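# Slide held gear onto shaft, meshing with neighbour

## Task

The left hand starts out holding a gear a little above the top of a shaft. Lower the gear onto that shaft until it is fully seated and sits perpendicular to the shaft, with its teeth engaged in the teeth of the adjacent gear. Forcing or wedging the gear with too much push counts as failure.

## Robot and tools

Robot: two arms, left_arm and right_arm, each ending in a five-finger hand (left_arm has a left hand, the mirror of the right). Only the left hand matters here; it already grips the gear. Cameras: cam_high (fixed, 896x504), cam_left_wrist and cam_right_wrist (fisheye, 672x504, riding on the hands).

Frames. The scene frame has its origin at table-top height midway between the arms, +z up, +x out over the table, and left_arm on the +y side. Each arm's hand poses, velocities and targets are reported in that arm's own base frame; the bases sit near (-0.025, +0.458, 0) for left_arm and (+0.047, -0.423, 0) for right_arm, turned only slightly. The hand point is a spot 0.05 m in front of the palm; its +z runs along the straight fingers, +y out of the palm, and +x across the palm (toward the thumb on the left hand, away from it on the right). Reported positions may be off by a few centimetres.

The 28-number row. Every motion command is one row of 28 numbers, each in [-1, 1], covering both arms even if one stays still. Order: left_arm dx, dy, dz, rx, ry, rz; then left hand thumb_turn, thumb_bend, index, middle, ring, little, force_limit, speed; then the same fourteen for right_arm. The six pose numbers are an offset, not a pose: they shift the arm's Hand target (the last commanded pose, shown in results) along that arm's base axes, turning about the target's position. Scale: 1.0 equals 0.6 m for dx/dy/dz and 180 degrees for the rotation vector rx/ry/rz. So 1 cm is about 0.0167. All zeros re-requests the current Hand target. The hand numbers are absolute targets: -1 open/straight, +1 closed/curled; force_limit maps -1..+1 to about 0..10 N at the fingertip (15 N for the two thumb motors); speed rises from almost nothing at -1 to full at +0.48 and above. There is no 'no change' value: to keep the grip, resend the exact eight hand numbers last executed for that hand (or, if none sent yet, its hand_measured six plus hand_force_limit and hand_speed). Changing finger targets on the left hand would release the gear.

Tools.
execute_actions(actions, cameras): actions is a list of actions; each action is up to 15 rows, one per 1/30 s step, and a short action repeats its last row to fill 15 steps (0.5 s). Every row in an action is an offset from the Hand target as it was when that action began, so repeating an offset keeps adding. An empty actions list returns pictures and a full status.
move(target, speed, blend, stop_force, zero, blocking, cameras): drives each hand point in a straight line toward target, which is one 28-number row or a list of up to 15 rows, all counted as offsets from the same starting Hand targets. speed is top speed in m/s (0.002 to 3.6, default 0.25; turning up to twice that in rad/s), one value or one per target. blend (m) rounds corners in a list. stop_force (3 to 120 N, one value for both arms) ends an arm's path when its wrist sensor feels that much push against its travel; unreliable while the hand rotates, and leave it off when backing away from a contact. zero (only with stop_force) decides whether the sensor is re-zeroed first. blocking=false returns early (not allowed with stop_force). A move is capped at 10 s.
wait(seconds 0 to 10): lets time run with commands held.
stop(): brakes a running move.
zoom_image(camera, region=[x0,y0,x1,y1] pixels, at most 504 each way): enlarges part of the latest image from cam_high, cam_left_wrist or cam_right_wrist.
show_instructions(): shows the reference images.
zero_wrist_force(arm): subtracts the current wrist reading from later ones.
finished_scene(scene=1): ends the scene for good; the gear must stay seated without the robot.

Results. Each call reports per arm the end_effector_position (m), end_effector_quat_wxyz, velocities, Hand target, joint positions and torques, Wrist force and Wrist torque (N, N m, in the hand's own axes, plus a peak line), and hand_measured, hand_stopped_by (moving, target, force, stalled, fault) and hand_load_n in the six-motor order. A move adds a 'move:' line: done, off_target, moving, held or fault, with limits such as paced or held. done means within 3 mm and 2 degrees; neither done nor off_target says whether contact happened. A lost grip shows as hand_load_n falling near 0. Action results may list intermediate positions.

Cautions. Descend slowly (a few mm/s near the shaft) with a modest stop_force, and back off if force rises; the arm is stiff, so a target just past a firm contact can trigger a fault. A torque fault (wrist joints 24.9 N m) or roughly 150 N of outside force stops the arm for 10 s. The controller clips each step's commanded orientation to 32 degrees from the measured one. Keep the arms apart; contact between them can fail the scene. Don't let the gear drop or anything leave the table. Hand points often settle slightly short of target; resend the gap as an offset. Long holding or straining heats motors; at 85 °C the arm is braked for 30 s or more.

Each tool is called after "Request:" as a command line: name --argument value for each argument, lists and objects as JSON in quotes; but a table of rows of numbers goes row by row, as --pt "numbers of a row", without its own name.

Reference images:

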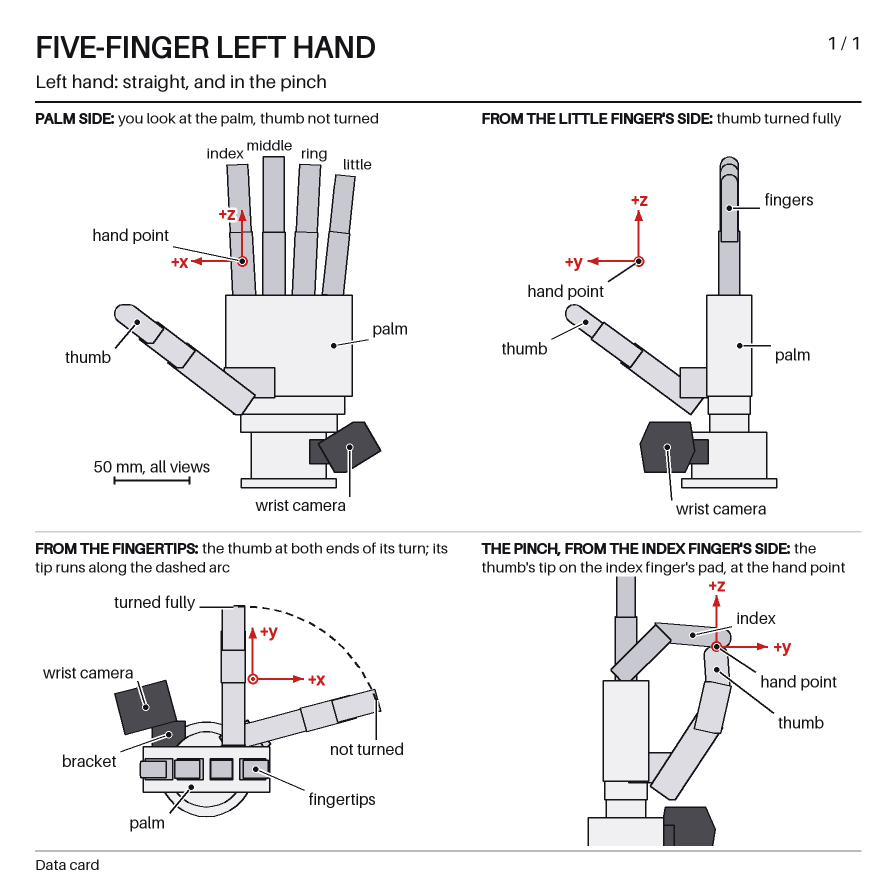

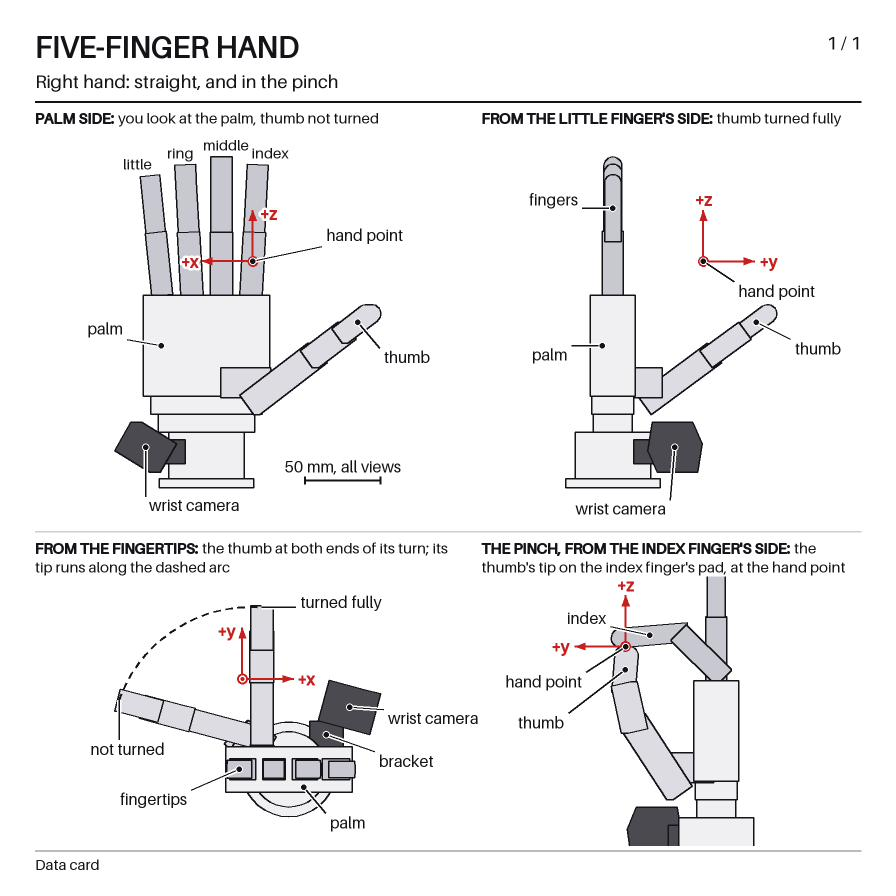

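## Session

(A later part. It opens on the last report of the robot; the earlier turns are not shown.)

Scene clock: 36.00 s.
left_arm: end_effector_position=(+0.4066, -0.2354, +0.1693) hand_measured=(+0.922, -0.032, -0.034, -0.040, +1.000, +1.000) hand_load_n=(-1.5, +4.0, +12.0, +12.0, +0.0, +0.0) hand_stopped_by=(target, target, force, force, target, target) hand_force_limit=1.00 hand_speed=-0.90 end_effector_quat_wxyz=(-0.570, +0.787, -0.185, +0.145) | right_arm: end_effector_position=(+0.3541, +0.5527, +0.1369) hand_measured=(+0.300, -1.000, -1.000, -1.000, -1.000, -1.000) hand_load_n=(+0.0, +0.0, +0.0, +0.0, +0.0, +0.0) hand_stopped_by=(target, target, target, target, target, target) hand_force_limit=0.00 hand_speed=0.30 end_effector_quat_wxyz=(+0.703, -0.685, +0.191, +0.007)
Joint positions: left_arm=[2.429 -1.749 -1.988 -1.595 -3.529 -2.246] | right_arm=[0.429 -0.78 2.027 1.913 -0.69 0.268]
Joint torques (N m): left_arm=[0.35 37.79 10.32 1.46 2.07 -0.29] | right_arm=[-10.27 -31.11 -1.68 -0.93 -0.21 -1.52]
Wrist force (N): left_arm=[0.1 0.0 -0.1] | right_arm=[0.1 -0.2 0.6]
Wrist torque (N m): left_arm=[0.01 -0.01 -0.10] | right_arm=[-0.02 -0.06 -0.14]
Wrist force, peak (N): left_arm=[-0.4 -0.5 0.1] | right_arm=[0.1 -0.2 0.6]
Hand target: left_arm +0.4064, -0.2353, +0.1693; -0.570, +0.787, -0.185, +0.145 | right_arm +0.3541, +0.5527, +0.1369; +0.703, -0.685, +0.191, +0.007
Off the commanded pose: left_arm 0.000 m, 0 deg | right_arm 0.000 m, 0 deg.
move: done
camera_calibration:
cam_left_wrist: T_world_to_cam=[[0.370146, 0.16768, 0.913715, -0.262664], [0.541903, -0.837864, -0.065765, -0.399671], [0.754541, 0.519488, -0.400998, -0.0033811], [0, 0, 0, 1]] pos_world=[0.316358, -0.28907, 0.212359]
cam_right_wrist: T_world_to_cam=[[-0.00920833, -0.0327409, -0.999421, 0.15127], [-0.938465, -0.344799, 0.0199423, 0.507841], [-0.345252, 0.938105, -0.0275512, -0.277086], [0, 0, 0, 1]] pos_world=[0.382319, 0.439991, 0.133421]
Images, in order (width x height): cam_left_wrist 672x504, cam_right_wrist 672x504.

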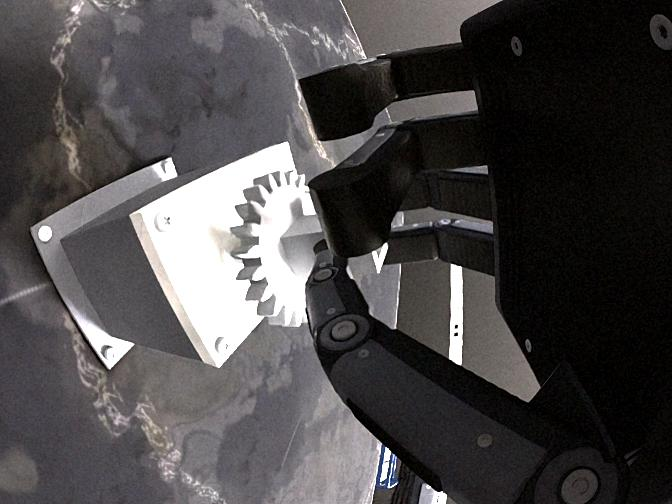

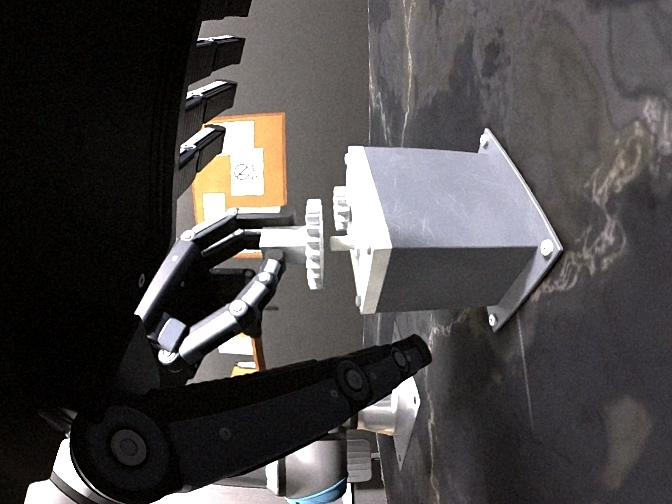

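Request:
move --target '[0,-0.004,-0.0017,0.0280,-0.0005,0,0.922,-0.032,-0.032,-0.040,1,1,1,-0.9, 0,0,0,0,0,0,0.3,-1,-1,-1,-1,-1,0,0.3]' --speed 0.05 --cameras '["cam_right_wrist"]'

Request:
zoom_image --camera "cam_right_wrist" --region '[255, 190, 345, 280]'

Request:
zoom_image --camera "cam_right_wrist" --region '[290, 195, 360, 265]'

Request:
zoom_image --camera "cam_right_wrist" --region '[290, 230, 360, 300]'

Scene clock: 39.70 s.
left_arm: end_effector_position=(+0.4065, -0.2378, +0.1683) hand_measured=(+0.922, -0.032, -0.034, -0.040, +1.000, +1.000) hand_load_n=(-1.5, +4.0, +12.0, +12.0, +0.0, +0.0) hand_stopped_by=(target, target, force, force, target, target) hand_force_limit=1.00 hand_speed=-0.90 end_effector_quat_wxyz=(-0.604, +0.761, -0.191, +0.138) | right_arm: end_effector_position=(+0.3541, +0.5527, +0.1369) hand_measured=(+0.300, -1.000, -1.000, -1.000, -1.000, -1.000) hand_load_n=(+0.0, +0.0, +0.0, +0.0, +0.0, +0.0) hand_stopped_by=(target, target, target, target, target, target) hand_force_limit=0.00 hand_speed=0.30 end_effector_quat_wxyz=(+0.703, -0.685, +0.191, +0.007)
Joint positions: left_arm=[2.407 -1.805 -1.922 -1.818 -3.493 -2.413] | right_arm=[0.429 -0.78 2.027 1.913 -0.69 0.268]
Joint torques (N m): left_arm=[1.29 38.54 11.15 2.99 -1.06 2.23] | right_arm=[-9.54 -31.95 -4.7 -0.22 0.92 -1.45]
Wrist force (N): left_arm=[-0.2 -0.1 -0.1] | right_arm=[0.0 -0.1 0.4]
Wrist torque (N m): left_arm=[-0.02 0.01 -0.11] | right_arm=[0.00 -0.04 -0.15]
Wrist force, peak (N): left_arm=[0.2 0.2 0.5] | right_arm=[0.2 -0.1 0.7]
Hand target: left_arm +0.4064, -0.2377, +0.1683; -0.604, +0.761, -0.191, +0.138 | right_arm +0.3541, +0.5527, +0.1369; +0.703, -0.685, +0.191, +0.007
Off the commanded pose: left_arm 0.000 m, 0 deg | right_arm 0.000 m, 0 deg.
move: done
camera_calibration:
cam_right_wrist: T_world_to_cam=[[-0.00930202, -0.0327757, -0.999419, 0.151321], [-0.938464, -0.344796, 0.0200422, 0.507825], [-0.345253, 0.938105, -0.0275515, -0.277085], [0, 0, 0, 1]] pos_world=[0.382319, 0.439991, 0.133421]
Images, in order (width x height): cam_right_wrist 672x504.

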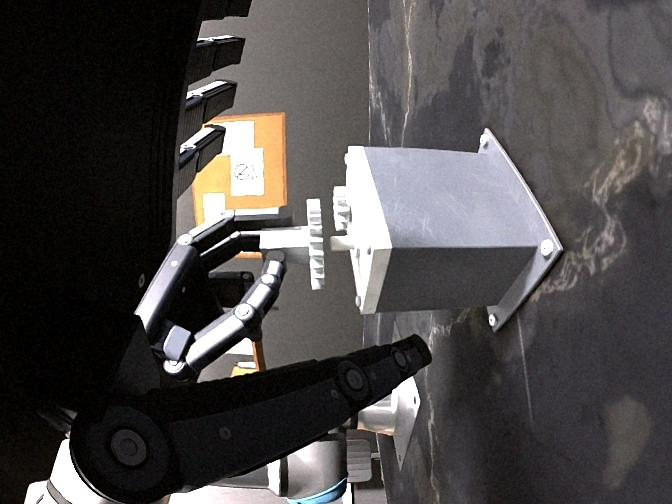

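Scaled by 5.600 from the camera's 672x504 image, which has a finer 960x720 frame.

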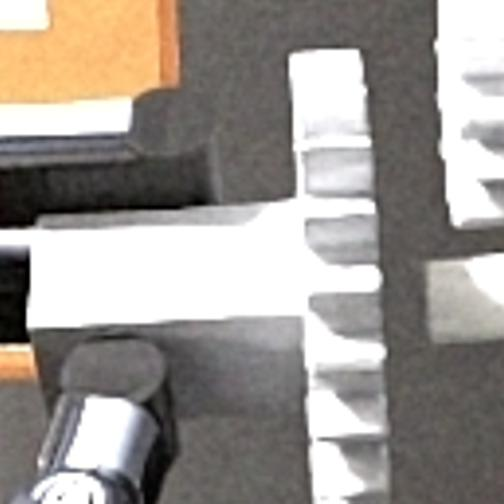

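Scaled by 7.200 from the camera's 672x504 image, which has a finer 960x720 frame.

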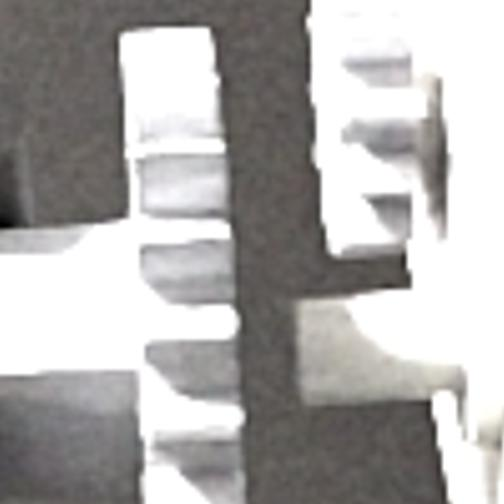

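Scaled by 7.200 from the camera's 672x504 image, which has a finer 960x720 frame.

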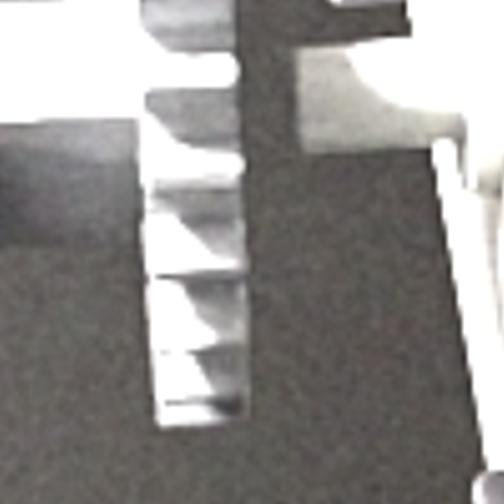

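Request:
move --target '[0,0,0,0,0,0,0.922,-0.032,-0.032,-0.040,1,1,1,-0.9, 0.103,0.092,0,0,0,0.222,0.3,-1,-1,-1,-1,-1,0,0.3]' --speed 0.2 --cameras '["cam_right_wrist"]'

Request:
zoom_image --camera "cam_right_wrist" --region '[290, 195, 360, 265]'

Request:
zoom_image --camera "cam_right_wrist" --region '[290, 230, 360, 300]'

Request:
zoom_image --camera "cam_right_wrist" --region '[250, 215, 320, 285]'

Scene clock: 42.97 s.
left_arm: end_effector_position=(+0.4064, -0.2377, +0.1683) hand_measured=(+0.922, -0.032, -0.034, -0.040, +1.000, +1.000) hand_load_n=(-1.5, +4.5, +12.0, +12.0, +0.0, +0.0) hand_stopped_by=(target, target, force, force, target, target) hand_force_limit=1.00 hand_speed=-0.90 end_effector_quat_wxyz=(-0.604, +0.761, -0.191, +0.138) | right_arm: end_effector_position=(+0.4159, +0.6080, +0.1369) hand_measured=(+0.300, -1.000, -1.000, -1.000, -1.000, -1.000) hand_load_n=(+0.0, +0.0, +0.0, +0.0, +0.0, +0.0) hand_stopped_by=(target, target, target, target, target, target) hand_force_limit=0.00 hand_speed=0.30 end_effector_quat_wxyz=(+0.663, -0.705, -0.054, +0.248)
Joint positions: left_arm=[2.408 -1.805 -1.922 -1.818 -3.493 -2.413] | right_arm=[0.424 -0.464 1.21 2.499 0.011 0.179]
Joint torques (N m): left_arm=[7.79 37.17 11.97 2.92 -0.49 1.24] | right_arm=[-8.54 -60.9 -6.99 1.04 1.1 -1.75]
Wrist force (N): left_arm=[-0.1 0.1 -0.1] | right_arm=[-0.1 0.0 0.3]
Wrist torque (N m): left_arm=[0.02 0.01 -0.11] | right_arm=[0.01 -0.03 -0.06]
Wrist force, peak (N): left_arm=[-0.7 -0.1 0.0] | right_arm=[0.5 0.0 0.7]
Hand target: left_arm +0.4064, -0.2377, +0.1683; -0.604, +0.761, -0.191, +0.138 | right_arm +0.4159, +0.6079, +0.1369; +0.658, -0.709, -0.055, +0.247
Off the commanded pose: left_arm 0.000 m, 0 deg | right_arm 0.000 m, 1 deg.
move: done
camera_calibration:
cam_right_wrist: T_world_to_cam=[[0.00849009, -0.0191772, -0.99978, 0.137987], [-0.498967, -0.866533, 0.0123841, 0.720234], [-0.86658, 0.498752, -0.0169257, 0.174829], [0, 0, 0, 1]] pos_world=[0.509704, 0.539557, 0.131996]
Images, in order (width x height): cam_right_wrist 672x504.

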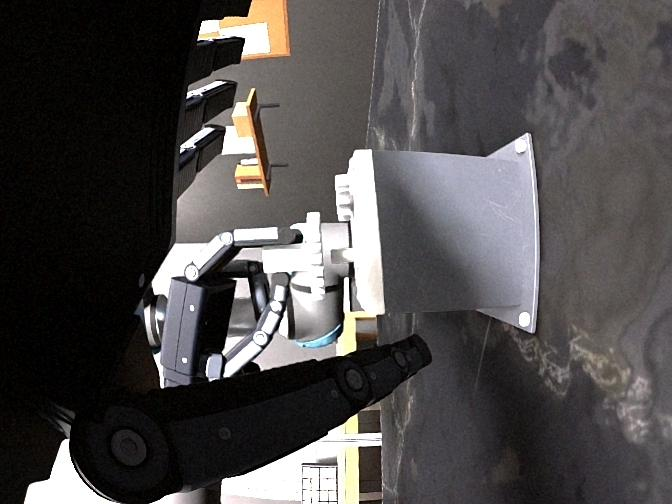

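Scaled by 7.200 from the camera's 672x504 image, which has a finer 960x720 frame.

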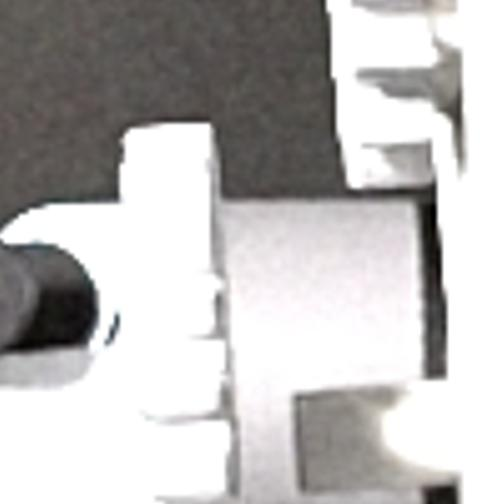

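Scaled by 7.200 from the camera's 672x504 image, which has a finer 960x720 frame.

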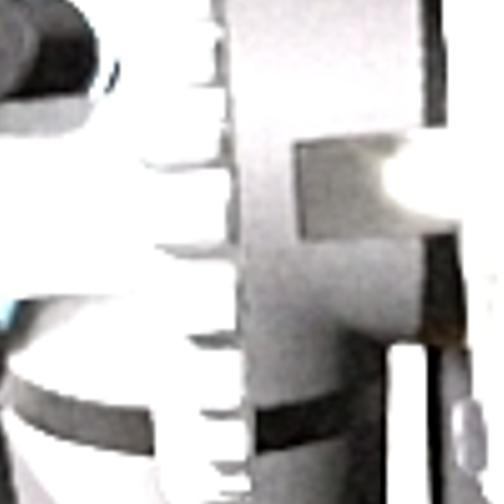

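Scaled by 7.200 from the camera's 672x504 image, which has a finer 960x720 frame.

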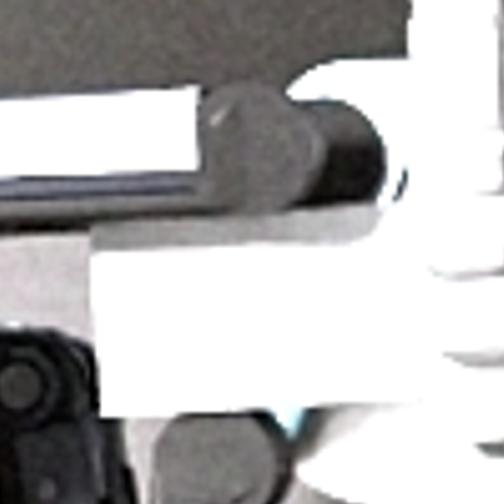

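Request:
zoom_image --camera "cam_right_wrist" --region '[285, 205, 385, 305]'

Scaled by 5.040 from the camera's 672x504 image, which has a finer 960x720 frame.

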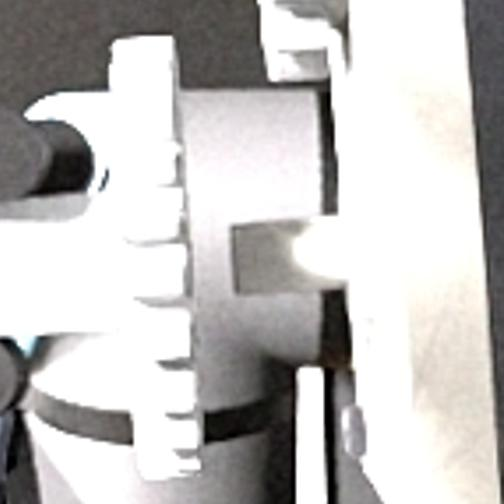

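Request:
move --target '[0,-0.0012,-0.0075,0,0,0,0.922,-0.032,-0.032,-0.040,1,1,1,-0.9, 0,0,0,0,0,0,0.3,-1,-1,-1,-1,-1,0,0.3]' --speed 0.05 --cameras '["cam_right_wrist"]'

Request:
zoom_image --camera "cam_right_wrist" --region '[285, 205, 385, 305]'

Request:
zoom_image --camera "cam_right_wrist" --region '[290, 195, 360, 265]'

Request:
zoom_image --camera "cam_right_wrist" --region '[290, 235, 360, 305]'

Scene clock: 46.40 s.
left_arm: end_effector_position=(+0.4064, -0.2384, +0.1637) hand_measured=(+0.922, -0.032, -0.034, -0.040, +1.000, +1.000) hand_load_n=(-1.0, +4.0, +12.0, +12.0, +0.0, +0.0) hand_stopped_by=(target, target, force, force, target, target) hand_force_limit=1.00 hand_speed=-0.90 end_effector_quat_wxyz=(-0.604, +0.761, -0.191, +0.138) | right_arm: end_effector_position=(+0.4159, +0.6079, +0.1369) hand_measured=(+0.300, -1.000, -1.000, -1.000, -1.000, -1.000) hand_load_n=(+0.0, +0.0, +0.0, +0.0, +0.0, -0.5) hand_stopped_by=(target, target, target, target, target, target) hand_force_limit=0.00 hand_speed=0.30 end_effector_quat_wxyz=(+0.663, -0.705, -0.054, +0.248)
Joint positions: left_arm=[2.406 -1.813 -1.926 -1.808 -3.494 -2.415] | right_arm=[0.424 -0.465 1.211 2.499 0.011 0.179]
Joint torques (N m): left_arm=[-11.13 34.25 13.73 1.23 -1.02 -1.61] | right_arm=[-8.34 -63.64 -7.21 -0.65 1.34 1.26]
Wrist force (N): left_arm=[0.1 -0.1 0.1] | right_arm=[0.1 -0.1 0.4]
Wrist torque (N m): left_arm=[-0.03 -0.01 0.01] | right_arm=[-0.02 -0.06 -0.07]
Wrist force, peak (N): left_arm=[-0.7 -0.2 0.2] | right_arm=[0.1 -0.2 0.5]
Hand target: left_arm +0.4064, -0.2384, +0.1638; -0.604, +0.761, -0.191, +0.138 | right_arm +0.4159, +0.6079, +0.1369; +0.663, -0.705, -0.054, +0.248 (not the last commanded pose)
Off the commanded pose: left_arm 0.000 m, 0 deg | right_arm 0.000 m, 1 deg.
move: done
camera_calibration:
cam_right_wrist: T_world_to_cam=[[0.00849009, -0.0191772, -0.99978, 0.138087], [-0.498967, -0.866533, 0.0123841, 0.720233], [-0.86658, 0.498752, -0.0169257, 0.17483], [0, 0, 0, 1]] pos_world=[0.509704, 0.539557, 0.132096]
Images, in order (width x height): cam_right_wrist 672x504.

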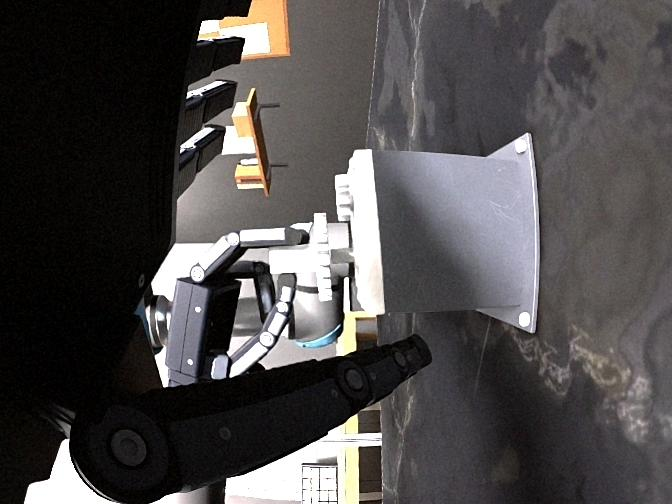

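Scaled by 5.040 from the camera's 672x504 image, which has a finer 960x720 frame.

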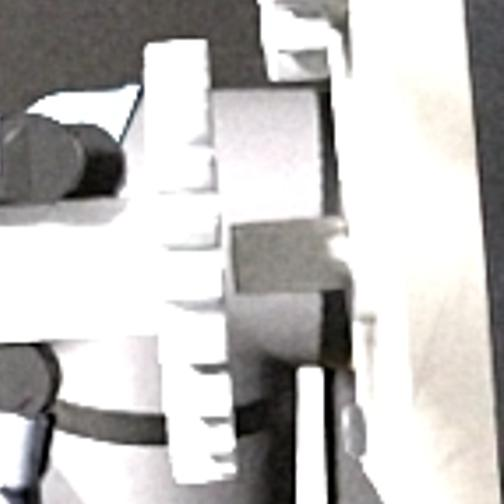

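Scaled by 7.200 from the camera's 672x504 image, which has a finer 960x720 frame.

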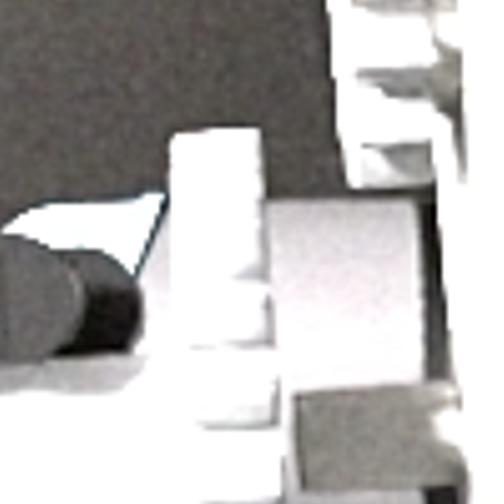

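Scaled by 7.200 from the camera's 672x504 image, which has a finer 960x720 frame.

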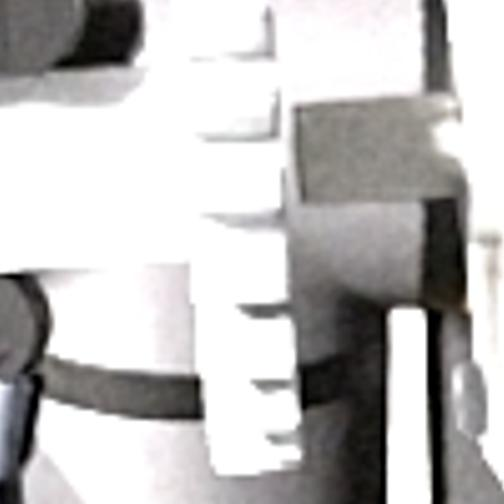

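Request:
move --target '[0,0,0,0,0,0,0.922,-0.032,-0.032,-0.040,1,1,1,-0.9, -0.103,-0.092,0,0,0,-0.222,0.3,-1,-1,-1,-1,-1,0,0.3]' --speed 0.2 --cameras '["cam_right_wrist"]'

Request:
zoom_image --camera "cam_right_wrist" --region '[285, 205, 385, 305]'

Request:
zoom_image --camera "cam_right_wrist" --region '[290, 195, 360, 265]'

Request:
zoom_image --camera "cam_right_wrist" --region '[290, 235, 360, 305]'

Scene clock: 49.27 s.
left_arm: end_effector_position=(+0.4064, -0.2384, +0.1638) hand_measured=(+0.922, -0.032, -0.034, -0.040, +1.000, +1.000) hand_load_n=(-1.0, +4.5, +12.0, +11.5, +0.0, +0.0) hand_stopped_by=(target, target, force, force, target, target) hand_force_limit=1.00 hand_speed=-0.90 end_effector_quat_wxyz=(-0.604, +0.761, -0.191, +0.138) | right_arm: end_effector_position=(+0.3540, +0.5528, +0.1370) hand_measured=(+0.300, -1.000, -1.000, -1.000, -1.000, -1.000) hand_load_n=(+0.0, +0.0, +0.0, -0.5, +0.0, +0.0) hand_stopped_by=(target, target, target, target, target, target) hand_force_limit=0.00 hand_speed=0.30 end_effector_quat_wxyz=(+0.707, -0.681, +0.190, +0.007)
Joint positions: left_arm=[2.406 -1.812 -1.926 -1.808 -3.494 -2.415] | right_arm=[0.428 -0.771 2.022 1.889 -0.691 0.284]
Joint torques (N m): left_arm=[-11.61 38.84 25.31 -0.61 2.15 2.07] | right_arm=[-10.97 -30.53 -1.99 -1.41 -1.08 1.49]
Wrist force (N): left_arm=[-0.2 -0.1 0.0] | right_arm=[-0.1 -0.2 0.5]
Wrist torque (N m): left_arm=[-0.02 0.02 0.00] | right_arm=[-0.01 -0.04 -0.08]
Wrist force, peak (N): left_arm=[-0.4 -0.1 0.6] | right_arm=[0.5 -0.4 0.7]
Hand target: left_arm +0.4064, -0.2384, +0.1638; -0.604, +0.761, -0.191, +0.138 | right_arm +0.3541, +0.5527, +0.1369; +0.707, -0.681, +0.190, +0.007
Off the commanded pose: left_arm 0.000 m, 0 deg | right_arm 0.000 m, 0 deg.
move: done
camera_calibration:
cam_right_wrist: T_world_to_cam=[[-0.00570897, -0.0201182, -0.999781, 0.143203], [-0.9389, -0.34397, 0.0122829, 0.508452], [-0.344142, 0.938765, -0.0169253, -0.279467], [0, 0, 0, 1]] pos_world=[0.382027, 0.440127, 0.132196]
Images, in order (width x height): cam_right_wrist 672x504.

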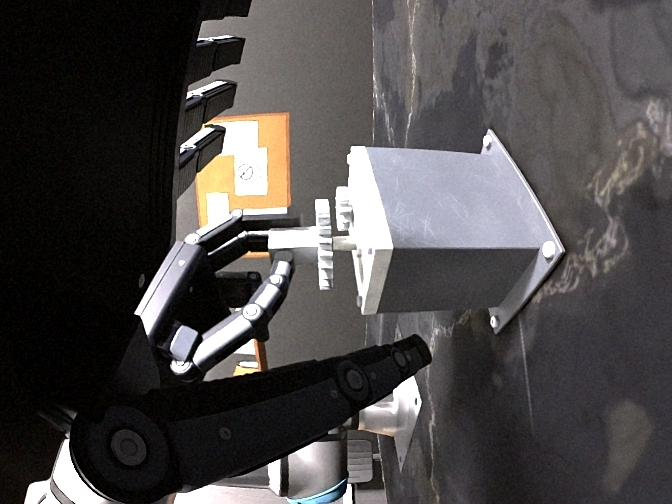

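Scaled by 5.040 from the camera's 672x504 image, which has a finer 960x720 frame.

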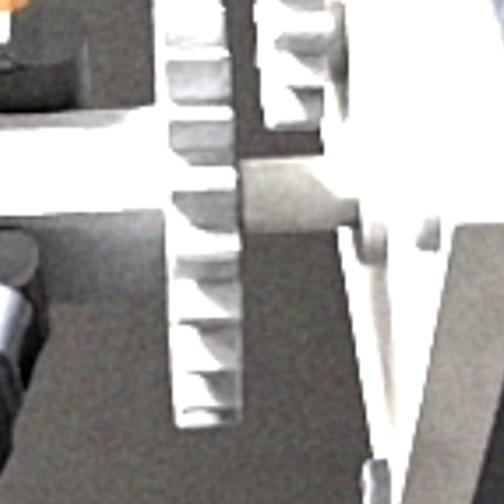

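Scaled by 7.200 from the camera's 672x504 image, which has a finer 960x720 frame.

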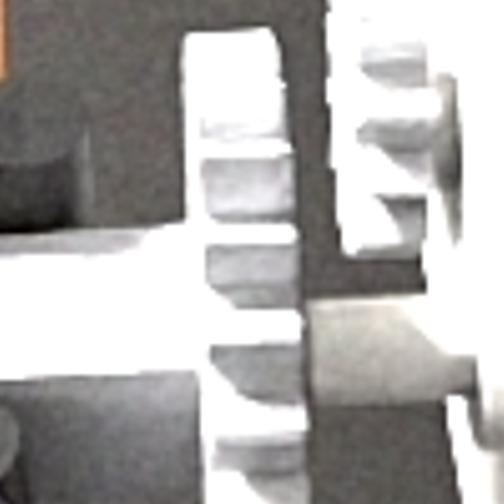

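Scaled by 7.200 from the camera's 672x504 image, which has a finer 960x720 frame.

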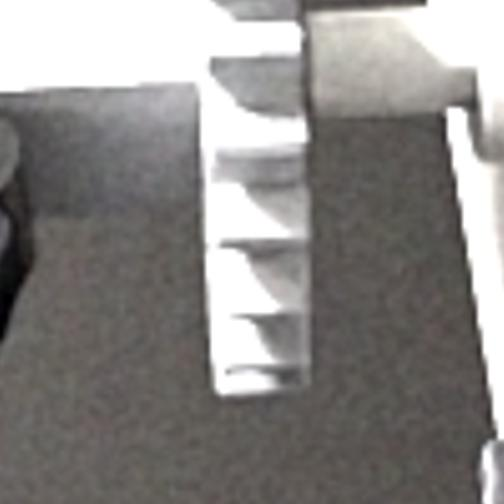

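Request:
move --pt "0.000175 -0.0005 0 0 0 0 0.922 -0.032 -0.032 -0.040 1 1 1 -0.9 0 0 0 0 0 0 0.3 -1 -1 -1 -1 -1 0 0.3" --pt "0.00036 -0.00008 -0.00833 0 0 0 0.922 -0.032 -0.032 -0.040 1 1 1 -0.9 0 0 0 0 0 0 0.3 -1 -1 -1 -1 -1 0 0.3" --speed 0.005 --stop_force 4 --cameras '["cam_right_wrist"]'

Request:
zoom_image --camera "cam_right_wrist" --region '[285, 205, 385, 305]'

Scene clock: 51.80 s.
left_arm: end_effector_position=(+0.4066, -0.2385, +0.1588) hand_measured=(+0.922, -0.032, -0.034, -0.040, +1.000, +1.000) hand_load_n=(-1.0, +4.0, +12.0, +12.0, +0.0, +0.0) hand_stopped_by=(target, target, force, force, target, target) hand_force_limit=1.00 hand_speed=-0.90 end_effector_quat_wxyz=(-0.604, +0.761, -0.191, +0.138) | right_arm: end_effector_position=(+0.3541, +0.5527, +0.1369) hand_measured=(+0.300, -1.000, -1.000, -1.000, -1.000, -1.000) hand_load_n=(-0.5, +0.0, +0.0, -0.5, +0.0, +0.0) hand_stopped_by=(target, target, target, target, target, target) hand_force_limit=0.00 hand_speed=0.30 end_effector_quat_wxyz=(+0.707, -0.681, +0.190, +0.007)
Joint positions: left_arm=[2.407 -1.82 -1.932 -1.795 -3.494 -2.415] | right_arm=[0.428 -0.771 2.022 1.888 -0.691 0.284]
Joint torques (N m): left_arm=[9.49 35.48 19.1 -0.8 2.58 2.08] | right_arm=[-10.24 -30.62 -0.81 -1.32 -0.51 1.36]
Wrist force (N): left_arm=[0.1 -0.2 -0.1] | right_arm=[0.1 0.0 0.4]
Wrist torque (N m): left_arm=[-0.03 -0.01 -0.09] | right_arm=[0.03 -0.06 -0.07]
Wrist force, peak (N): left_arm=[-0.6 -0.1 0.4] | right_arm=[0.1 -0.1 0.6]
Hand target: left_arm +0.4066, -0.2385, +0.1588; -0.604, +0.761, -0.191, +0.138 | right_arm +0.3541, +0.5527, +0.1369; +0.707, -0.681, +0.190, +0.007
Off the commanded pose: left_arm 0.000 m, 0 deg | right_arm 0.000 m, 0 deg.
move: done
camera_calibration:
cam_right_wrist: T_world_to_cam=[[-0.00581021, -0.0201517, -0.99978, 0.143155], [-0.939008, -0.343672, 0.0123841, 0.508409], [-0.343846, 0.938874, -0.0169258, -0.279502], [0, 0, 0, 1]] pos_world=[0.382126, 0.440028, 0.132096]
Images, in order (width x height): cam_right_wrist 672x504.

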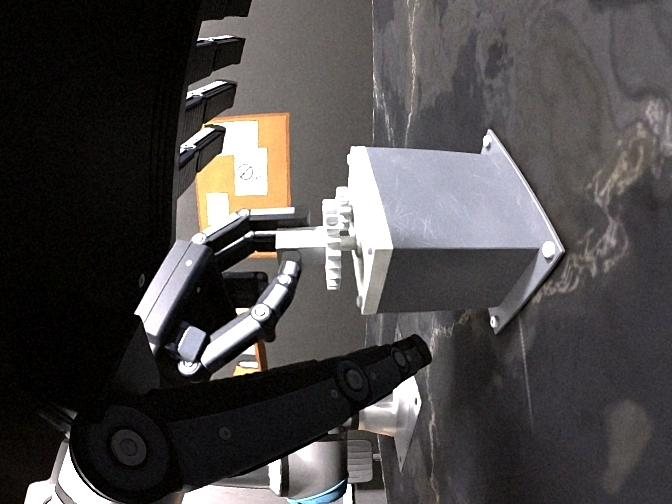

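Scaled by 5.040 from the camera's 672x504 image, which has a finer 960x720 frame.

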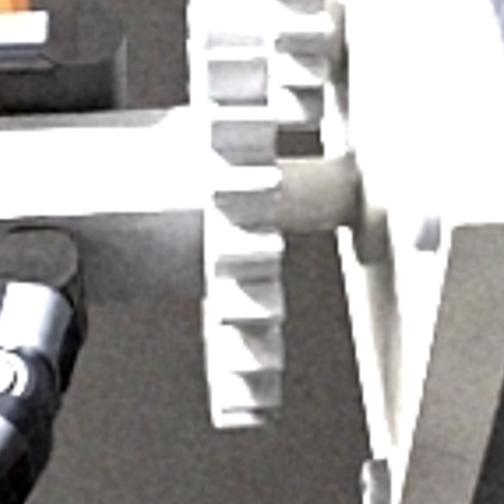

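Request:
move --target '[0.000147,0.00033,-0.00667,0,0,0,0.922,-0.032,-0.032,-0.040,1,1,1,-0.9, 0,0,0,0,0,0,0.3,-1,-1,-1,-1,-1,0,0.3]' --speed 0.005 --stop_force 4 --cameras '["cam_right_wrist"]'

Request:
zoom_image --camera "cam_right_wrist" --region '[285, 185, 385, 285]'

Scene clock: 53.50 s.
left_arm: end_effector_position=(+0.4067, -0.2383, +0.1548) hand_measured=(+0.922, -0.032, -0.034, -0.040, +1.000, +1.000) hand_load_n=(-1.0, +5.0, +11.5, +12.0, +0.0, +0.0) hand_stopped_by=(target, target, force, force, target, target) hand_force_limit=1.00 hand_speed=-0.90 end_effector_quat_wxyz=(-0.604, +0.761, -0.191, +0.138) | right_arm: end_effector_position=(+0.3541, +0.5527, +0.1369) hand_measured=(+0.300, -1.000, -1.000, -1.000, -1.000, -1.000) hand_load_n=(+0.0, +0.0, +0.0, +0.0, +0.0, +0.0) hand_stopped_by=(target, target, target, target, target, target) hand_force_limit=0.00 hand_speed=0.30 end_effector_quat_wxyz=(+0.707, -0.681, +0.190, +0.007)
Joint positions: left_arm=[2.407 -1.825 -1.937 -1.783 -3.493 -2.414] | right_arm=[0.428 -0.771 2.022 1.888 -0.691 0.284]
Joint torques (N m): left_arm=[9.34 33.76 16.64 -0.81 1.69 2.16] | right_arm=[-10 -30.66 -2.8 -1.05 0.27 1.41]
Wrist force (N): left_arm=[-0.7 -1.4 -0.4] | right_arm=[0.2 0.0 0.4]
Wrist torque (N m): left_arm=[-0.02 0.10 -0.11] | right_arm=[0.02 -0.07 -0.06]
Wrist force, peak (N): left_arm=[0.0 -1.9 -0.7] | right_arm=[-0.1 -0.1 0.6]
Hand target: left_arm +0.4067, -0.2383, +0.1548; -0.604, +0.761, -0.191, +0.138 | right_arm +0.3541, +0.5527, +0.1369; +0.707, -0.681, +0.190, +0.007
Off the commanded pose: left_arm 0.000 m, 0 deg | right_arm 0.000 m, 0 deg.
move: done
camera_calibration:
cam_right_wrist: T_world_to_cam=[[-0.00581021, -0.0201517, -0.99978, 0.143155], [-0.939008, -0.343672, 0.0123841, 0.508409], [-0.343846, 0.938874, -0.0169258, -0.279502], [0, 0, 0, 1]] pos_world=[0.382126, 0.440028, 0.132096]
Images, in order (width x height): cam_right_wrist 672x504.

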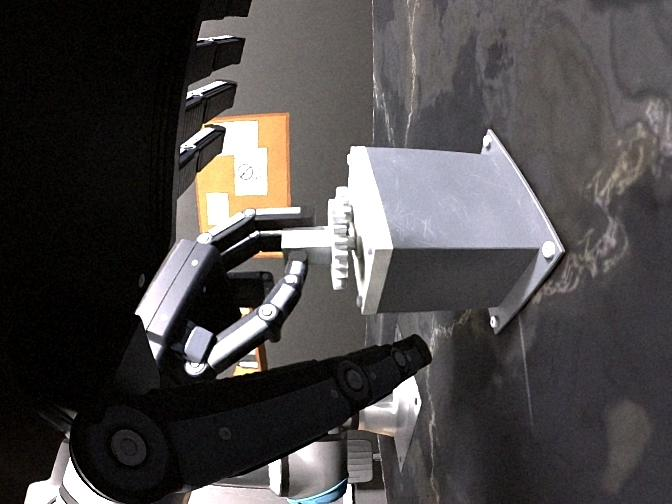

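Scaled by 5.040 from the camera's 672x504 image, which has a finer 960x720 frame.

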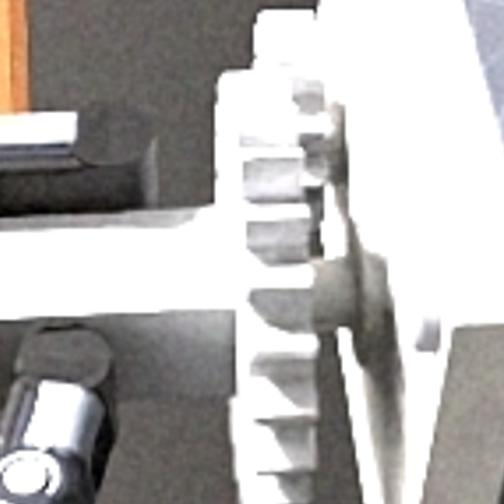

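Request:
move --target '[0.000147,0.00033,-0.00667,0,0,0,0.922,-0.032,-0.032,-0.040,1,1,1,-0.9, 0,0,0,0,0,0,0.3,-1,-1,-1,-1,-1,0,0.3]' --speed 0.005 --stop_force 5 --cameras '["cam_right_wrist"]'

Request:
zoom_image --camera "cam_right_wrist" --region '[285, 185, 385, 285]'

Scene clock: 55.37 s.
left_arm: end_effector_position=(+0.4068, -0.2383, +0.1542) hand_measured=(+0.922, -0.034, -0.034, -0.040, +1.000, +1.000) hand_load_n=(-0.5, +8.5, +11.5, +13.0, +0.0, +0.0) hand_stopped_by=(target, target, force, force, target, target) hand_force_limit=1.00 hand_speed=-0.90 end_effector_quat_wxyz=(-0.604, +0.761, -0.190, +0.138) | right_arm: end_effector_position=(+0.3541, +0.5527, +0.1369) hand_measured=(+0.300, -1.000, -1.000, -1.000, -1.000, -1.000) hand_load_n=(+0.0, +0.0, +0.0, +0.0, +0.0, +0.0) hand_stopped_by=(target, target, target, target, target, target) hand_force_limit=0.00 hand_speed=0.30 end_effector_quat_wxyz=(+0.707, -0.681, +0.190, +0.007)
Joint positions: left_arm=[2.407 -1.826 -1.938 -1.781 -3.493 -2.414] | right_arm=[0.428 -0.771 2.022 1.888 -0.691 0.284]
Joint torques (N m): left_arm=[5.44 37.53 24.04 -0.7 1.21 -0.76] | right_arm=[-10.55 -30.69 -3.95 -0.54 0.82 1.36]
Wrist force (N): left_arm=[-0.5 -4.1 -0.2] | right_arm=[0.0 -0.2 0.4]
Wrist torque (N m): left_arm=[0.01 0.05 -0.05] | right_arm=[0.00 -0.05 -0.07]
Wrist force, peak (N): left_arm=[-0.3 -7.6 -4.1] | right_arm=[0.0 -0.1 0.7]
Hand target: left_arm +0.4068, -0.2383, +0.1542; -0.604, +0.761, -0.190, +0.138 (not the last commanded pose) | right_arm +0.3541, +0.5527, +0.1369; +0.707, -0.681, +0.190, +0.007
Off the commanded pose: left_arm 0.003 m, 0 deg | right_arm 0.000 m, 0 deg.
move: contact (left_arm)
camera_calibration:
cam_right_wrist: T_world_to_cam=[[-0.00581021, -0.0201517, -0.99978, 0.143155], [-0.939008, -0.343672, 0.0123841, 0.508409], [-0.343846, 0.938874, -0.0169258, -0.279502], [0, 0, 0, 1]] pos_world=[0.382126, 0.440028, 0.132096]
Images, in order (width x height): cam_right_wrist 672x504.

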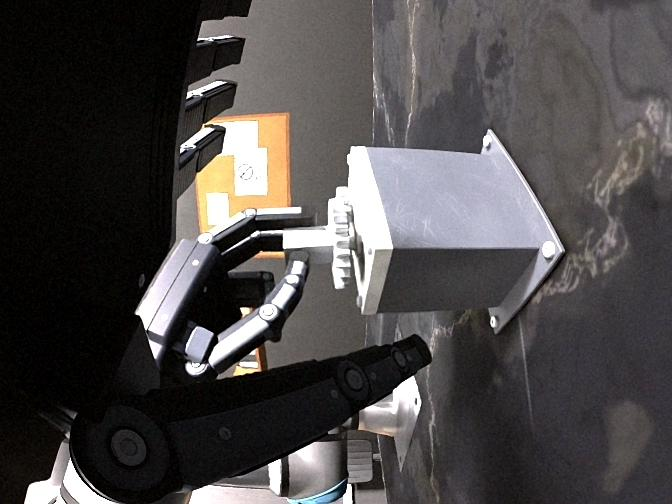

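Scaled by 5.040 from the camera's 672x504 image, which has a finer 960x720 frame.

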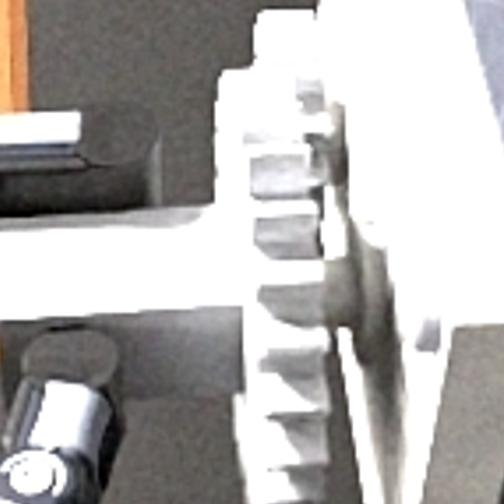

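Request:
move --target '[-0.00004,-0.00008,0.00167,0,0,0,0.922,-0.032,-0.032,-0.040,1,1,1,-0.9, 0.103,0.092,0,0,0,0.222,0.3,-1,-1,-1,-1,-1,0,0.3]' --speed 0.2 --cameras '["cam_right_wrist"]'

Request:
zoom_image --camera "cam_right_wrist" --region '[300, 165, 380, 245]'

Request:
zoom_image --camera "cam_right_wrist" --region '[285, 205, 385, 305]'

Scene clock: 58.30 s.
left_arm: end_effector_position=(+0.4068, -0.2383, +0.1552) hand_measured=(+0.922, -0.034, -0.034, -0.040, +1.000, +1.000) hand_load_n=(-1.0, +4.0, +12.0, +12.0, +0.0, +0.0) hand_stopped_by=(target, target, force, force, target, target) hand_force_limit=1.00 hand_speed=-0.90 end_effector_quat_wxyz=(-0.604, +0.761, -0.190, +0.138) | right_arm: end_effector_position=(+0.4159, +0.6080, +0.1369) hand_measured=(+0.300, -1.000, -1.000, -1.000, -1.000, -1.000) hand_load_n=(-0.5, +0.0, +0.0, +0.0, +0.0, +0.0) hand_stopped_by=(target, target, target, target, target, target) hand_force_limit=0.00 hand_speed=0.30 end_effector_quat_wxyz=(+0.662, -0.705, -0.054, +0.248)
Joint positions: left_arm=[2.407 -1.825 -1.936 -1.784 -3.493 -2.414] | right_arm=[0.424 -0.445 1.166 2.42 0.011 0.283]
Joint torques (N m): left_arm=[-10.16 37.58 24.18 -0.6 -1.17 -2.37] | right_arm=[-8.6 -56.64 -20.55 0.41 1.03 0.98]
Wrist force (N): left_arm=[-0.5 -0.3 0.0] | right_arm=[0.2 -0.1 0.4]
Wrist torque (N m): left_arm=[-0.05 0.08 -0.11] | right_arm=[0.00 -0.08 -0.05]
Wrist force, peak (N): left_arm=[-0.3 -4.4 0.0] | right_arm=[0.8 -0.4 0.5]
Hand target: left_arm +0.4068, -0.2383, +0.1552; -0.604, +0.761, -0.190, +0.138 | right_arm +0.4159, +0.6079, +0.1369; +0.663, -0.705, -0.054, +0.248
Off the commanded pose: left_arm 0.000 m, 0 deg | right_arm 0.000 m, 0 deg.
move: done
camera_calibration:
cam_right_wrist: T_world_to_cam=[[0.00901083, -0.0202812, -0.999754, 0.138516], [-0.498981, -0.866514, 0.013081, 0.720135], [-0.866566, 0.498741, -0.017928, 0.174966], [0, 0, 0, 1]] pos_world=[0.509706, 0.539554, 0.132199]
Images, in order (width x height): cam_right_wrist 672x504.

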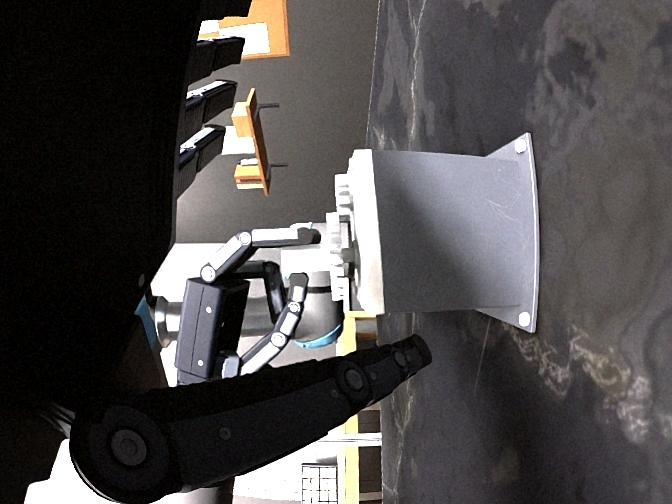

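Scaled by 6.300 from the camera's 672x504 image, which has a finer 960x720 frame.

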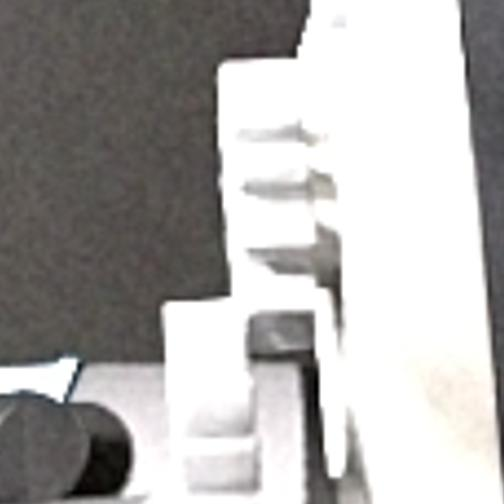

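Scaled by 5.040 from the camera's 672x504 image, which has a finer 960x720 frame.

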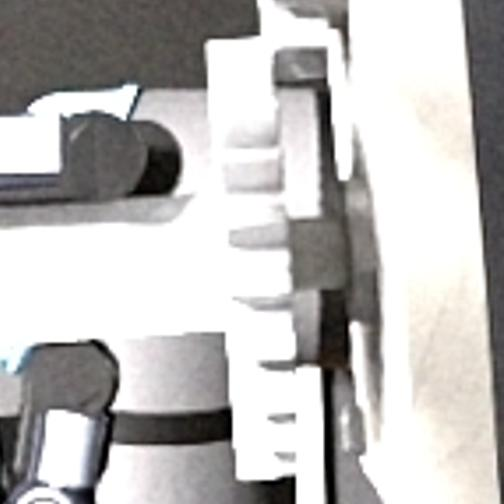

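Request:
zoom_image --camera "cam_right_wrist" --region '[322, 210, 362, 250]'

Request:
zoom_image --camera "cam_right_wrist" --region '[322, 245, 372, 305]'

Request:
zoom_image --camera "cam_right_wrist" --region '[322, 170, 362, 210]'

Scaled by 12.600 from the camera's 672x504 image, which has a finer 960x720 frame.

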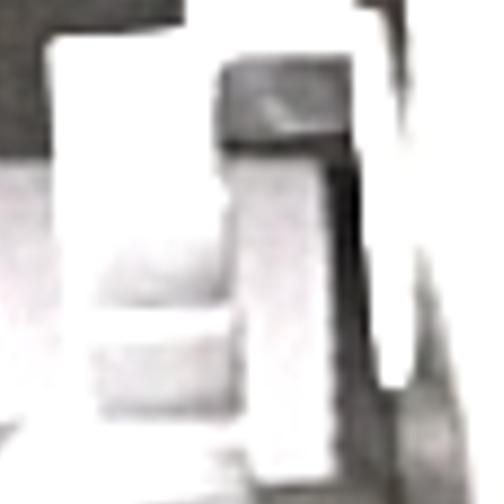

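Scaled by 8.400 from the camera's 672x504 image, which has a finer 960x720 frame.

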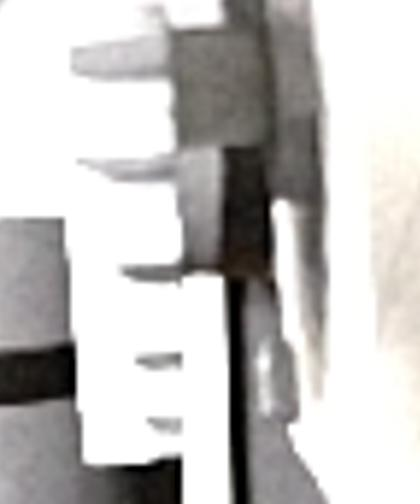

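Scaled by 12.600 from the camera's 672x504 image, which has a finer 960x720 frame.

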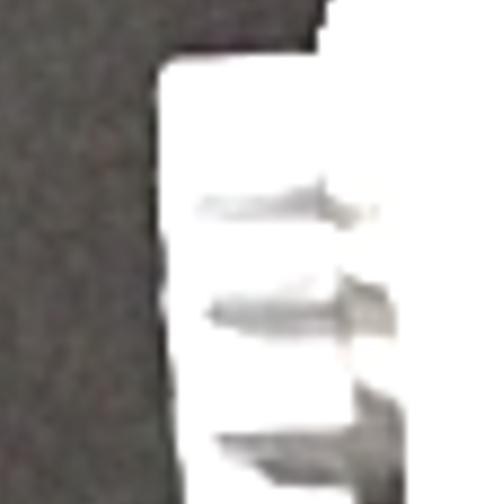

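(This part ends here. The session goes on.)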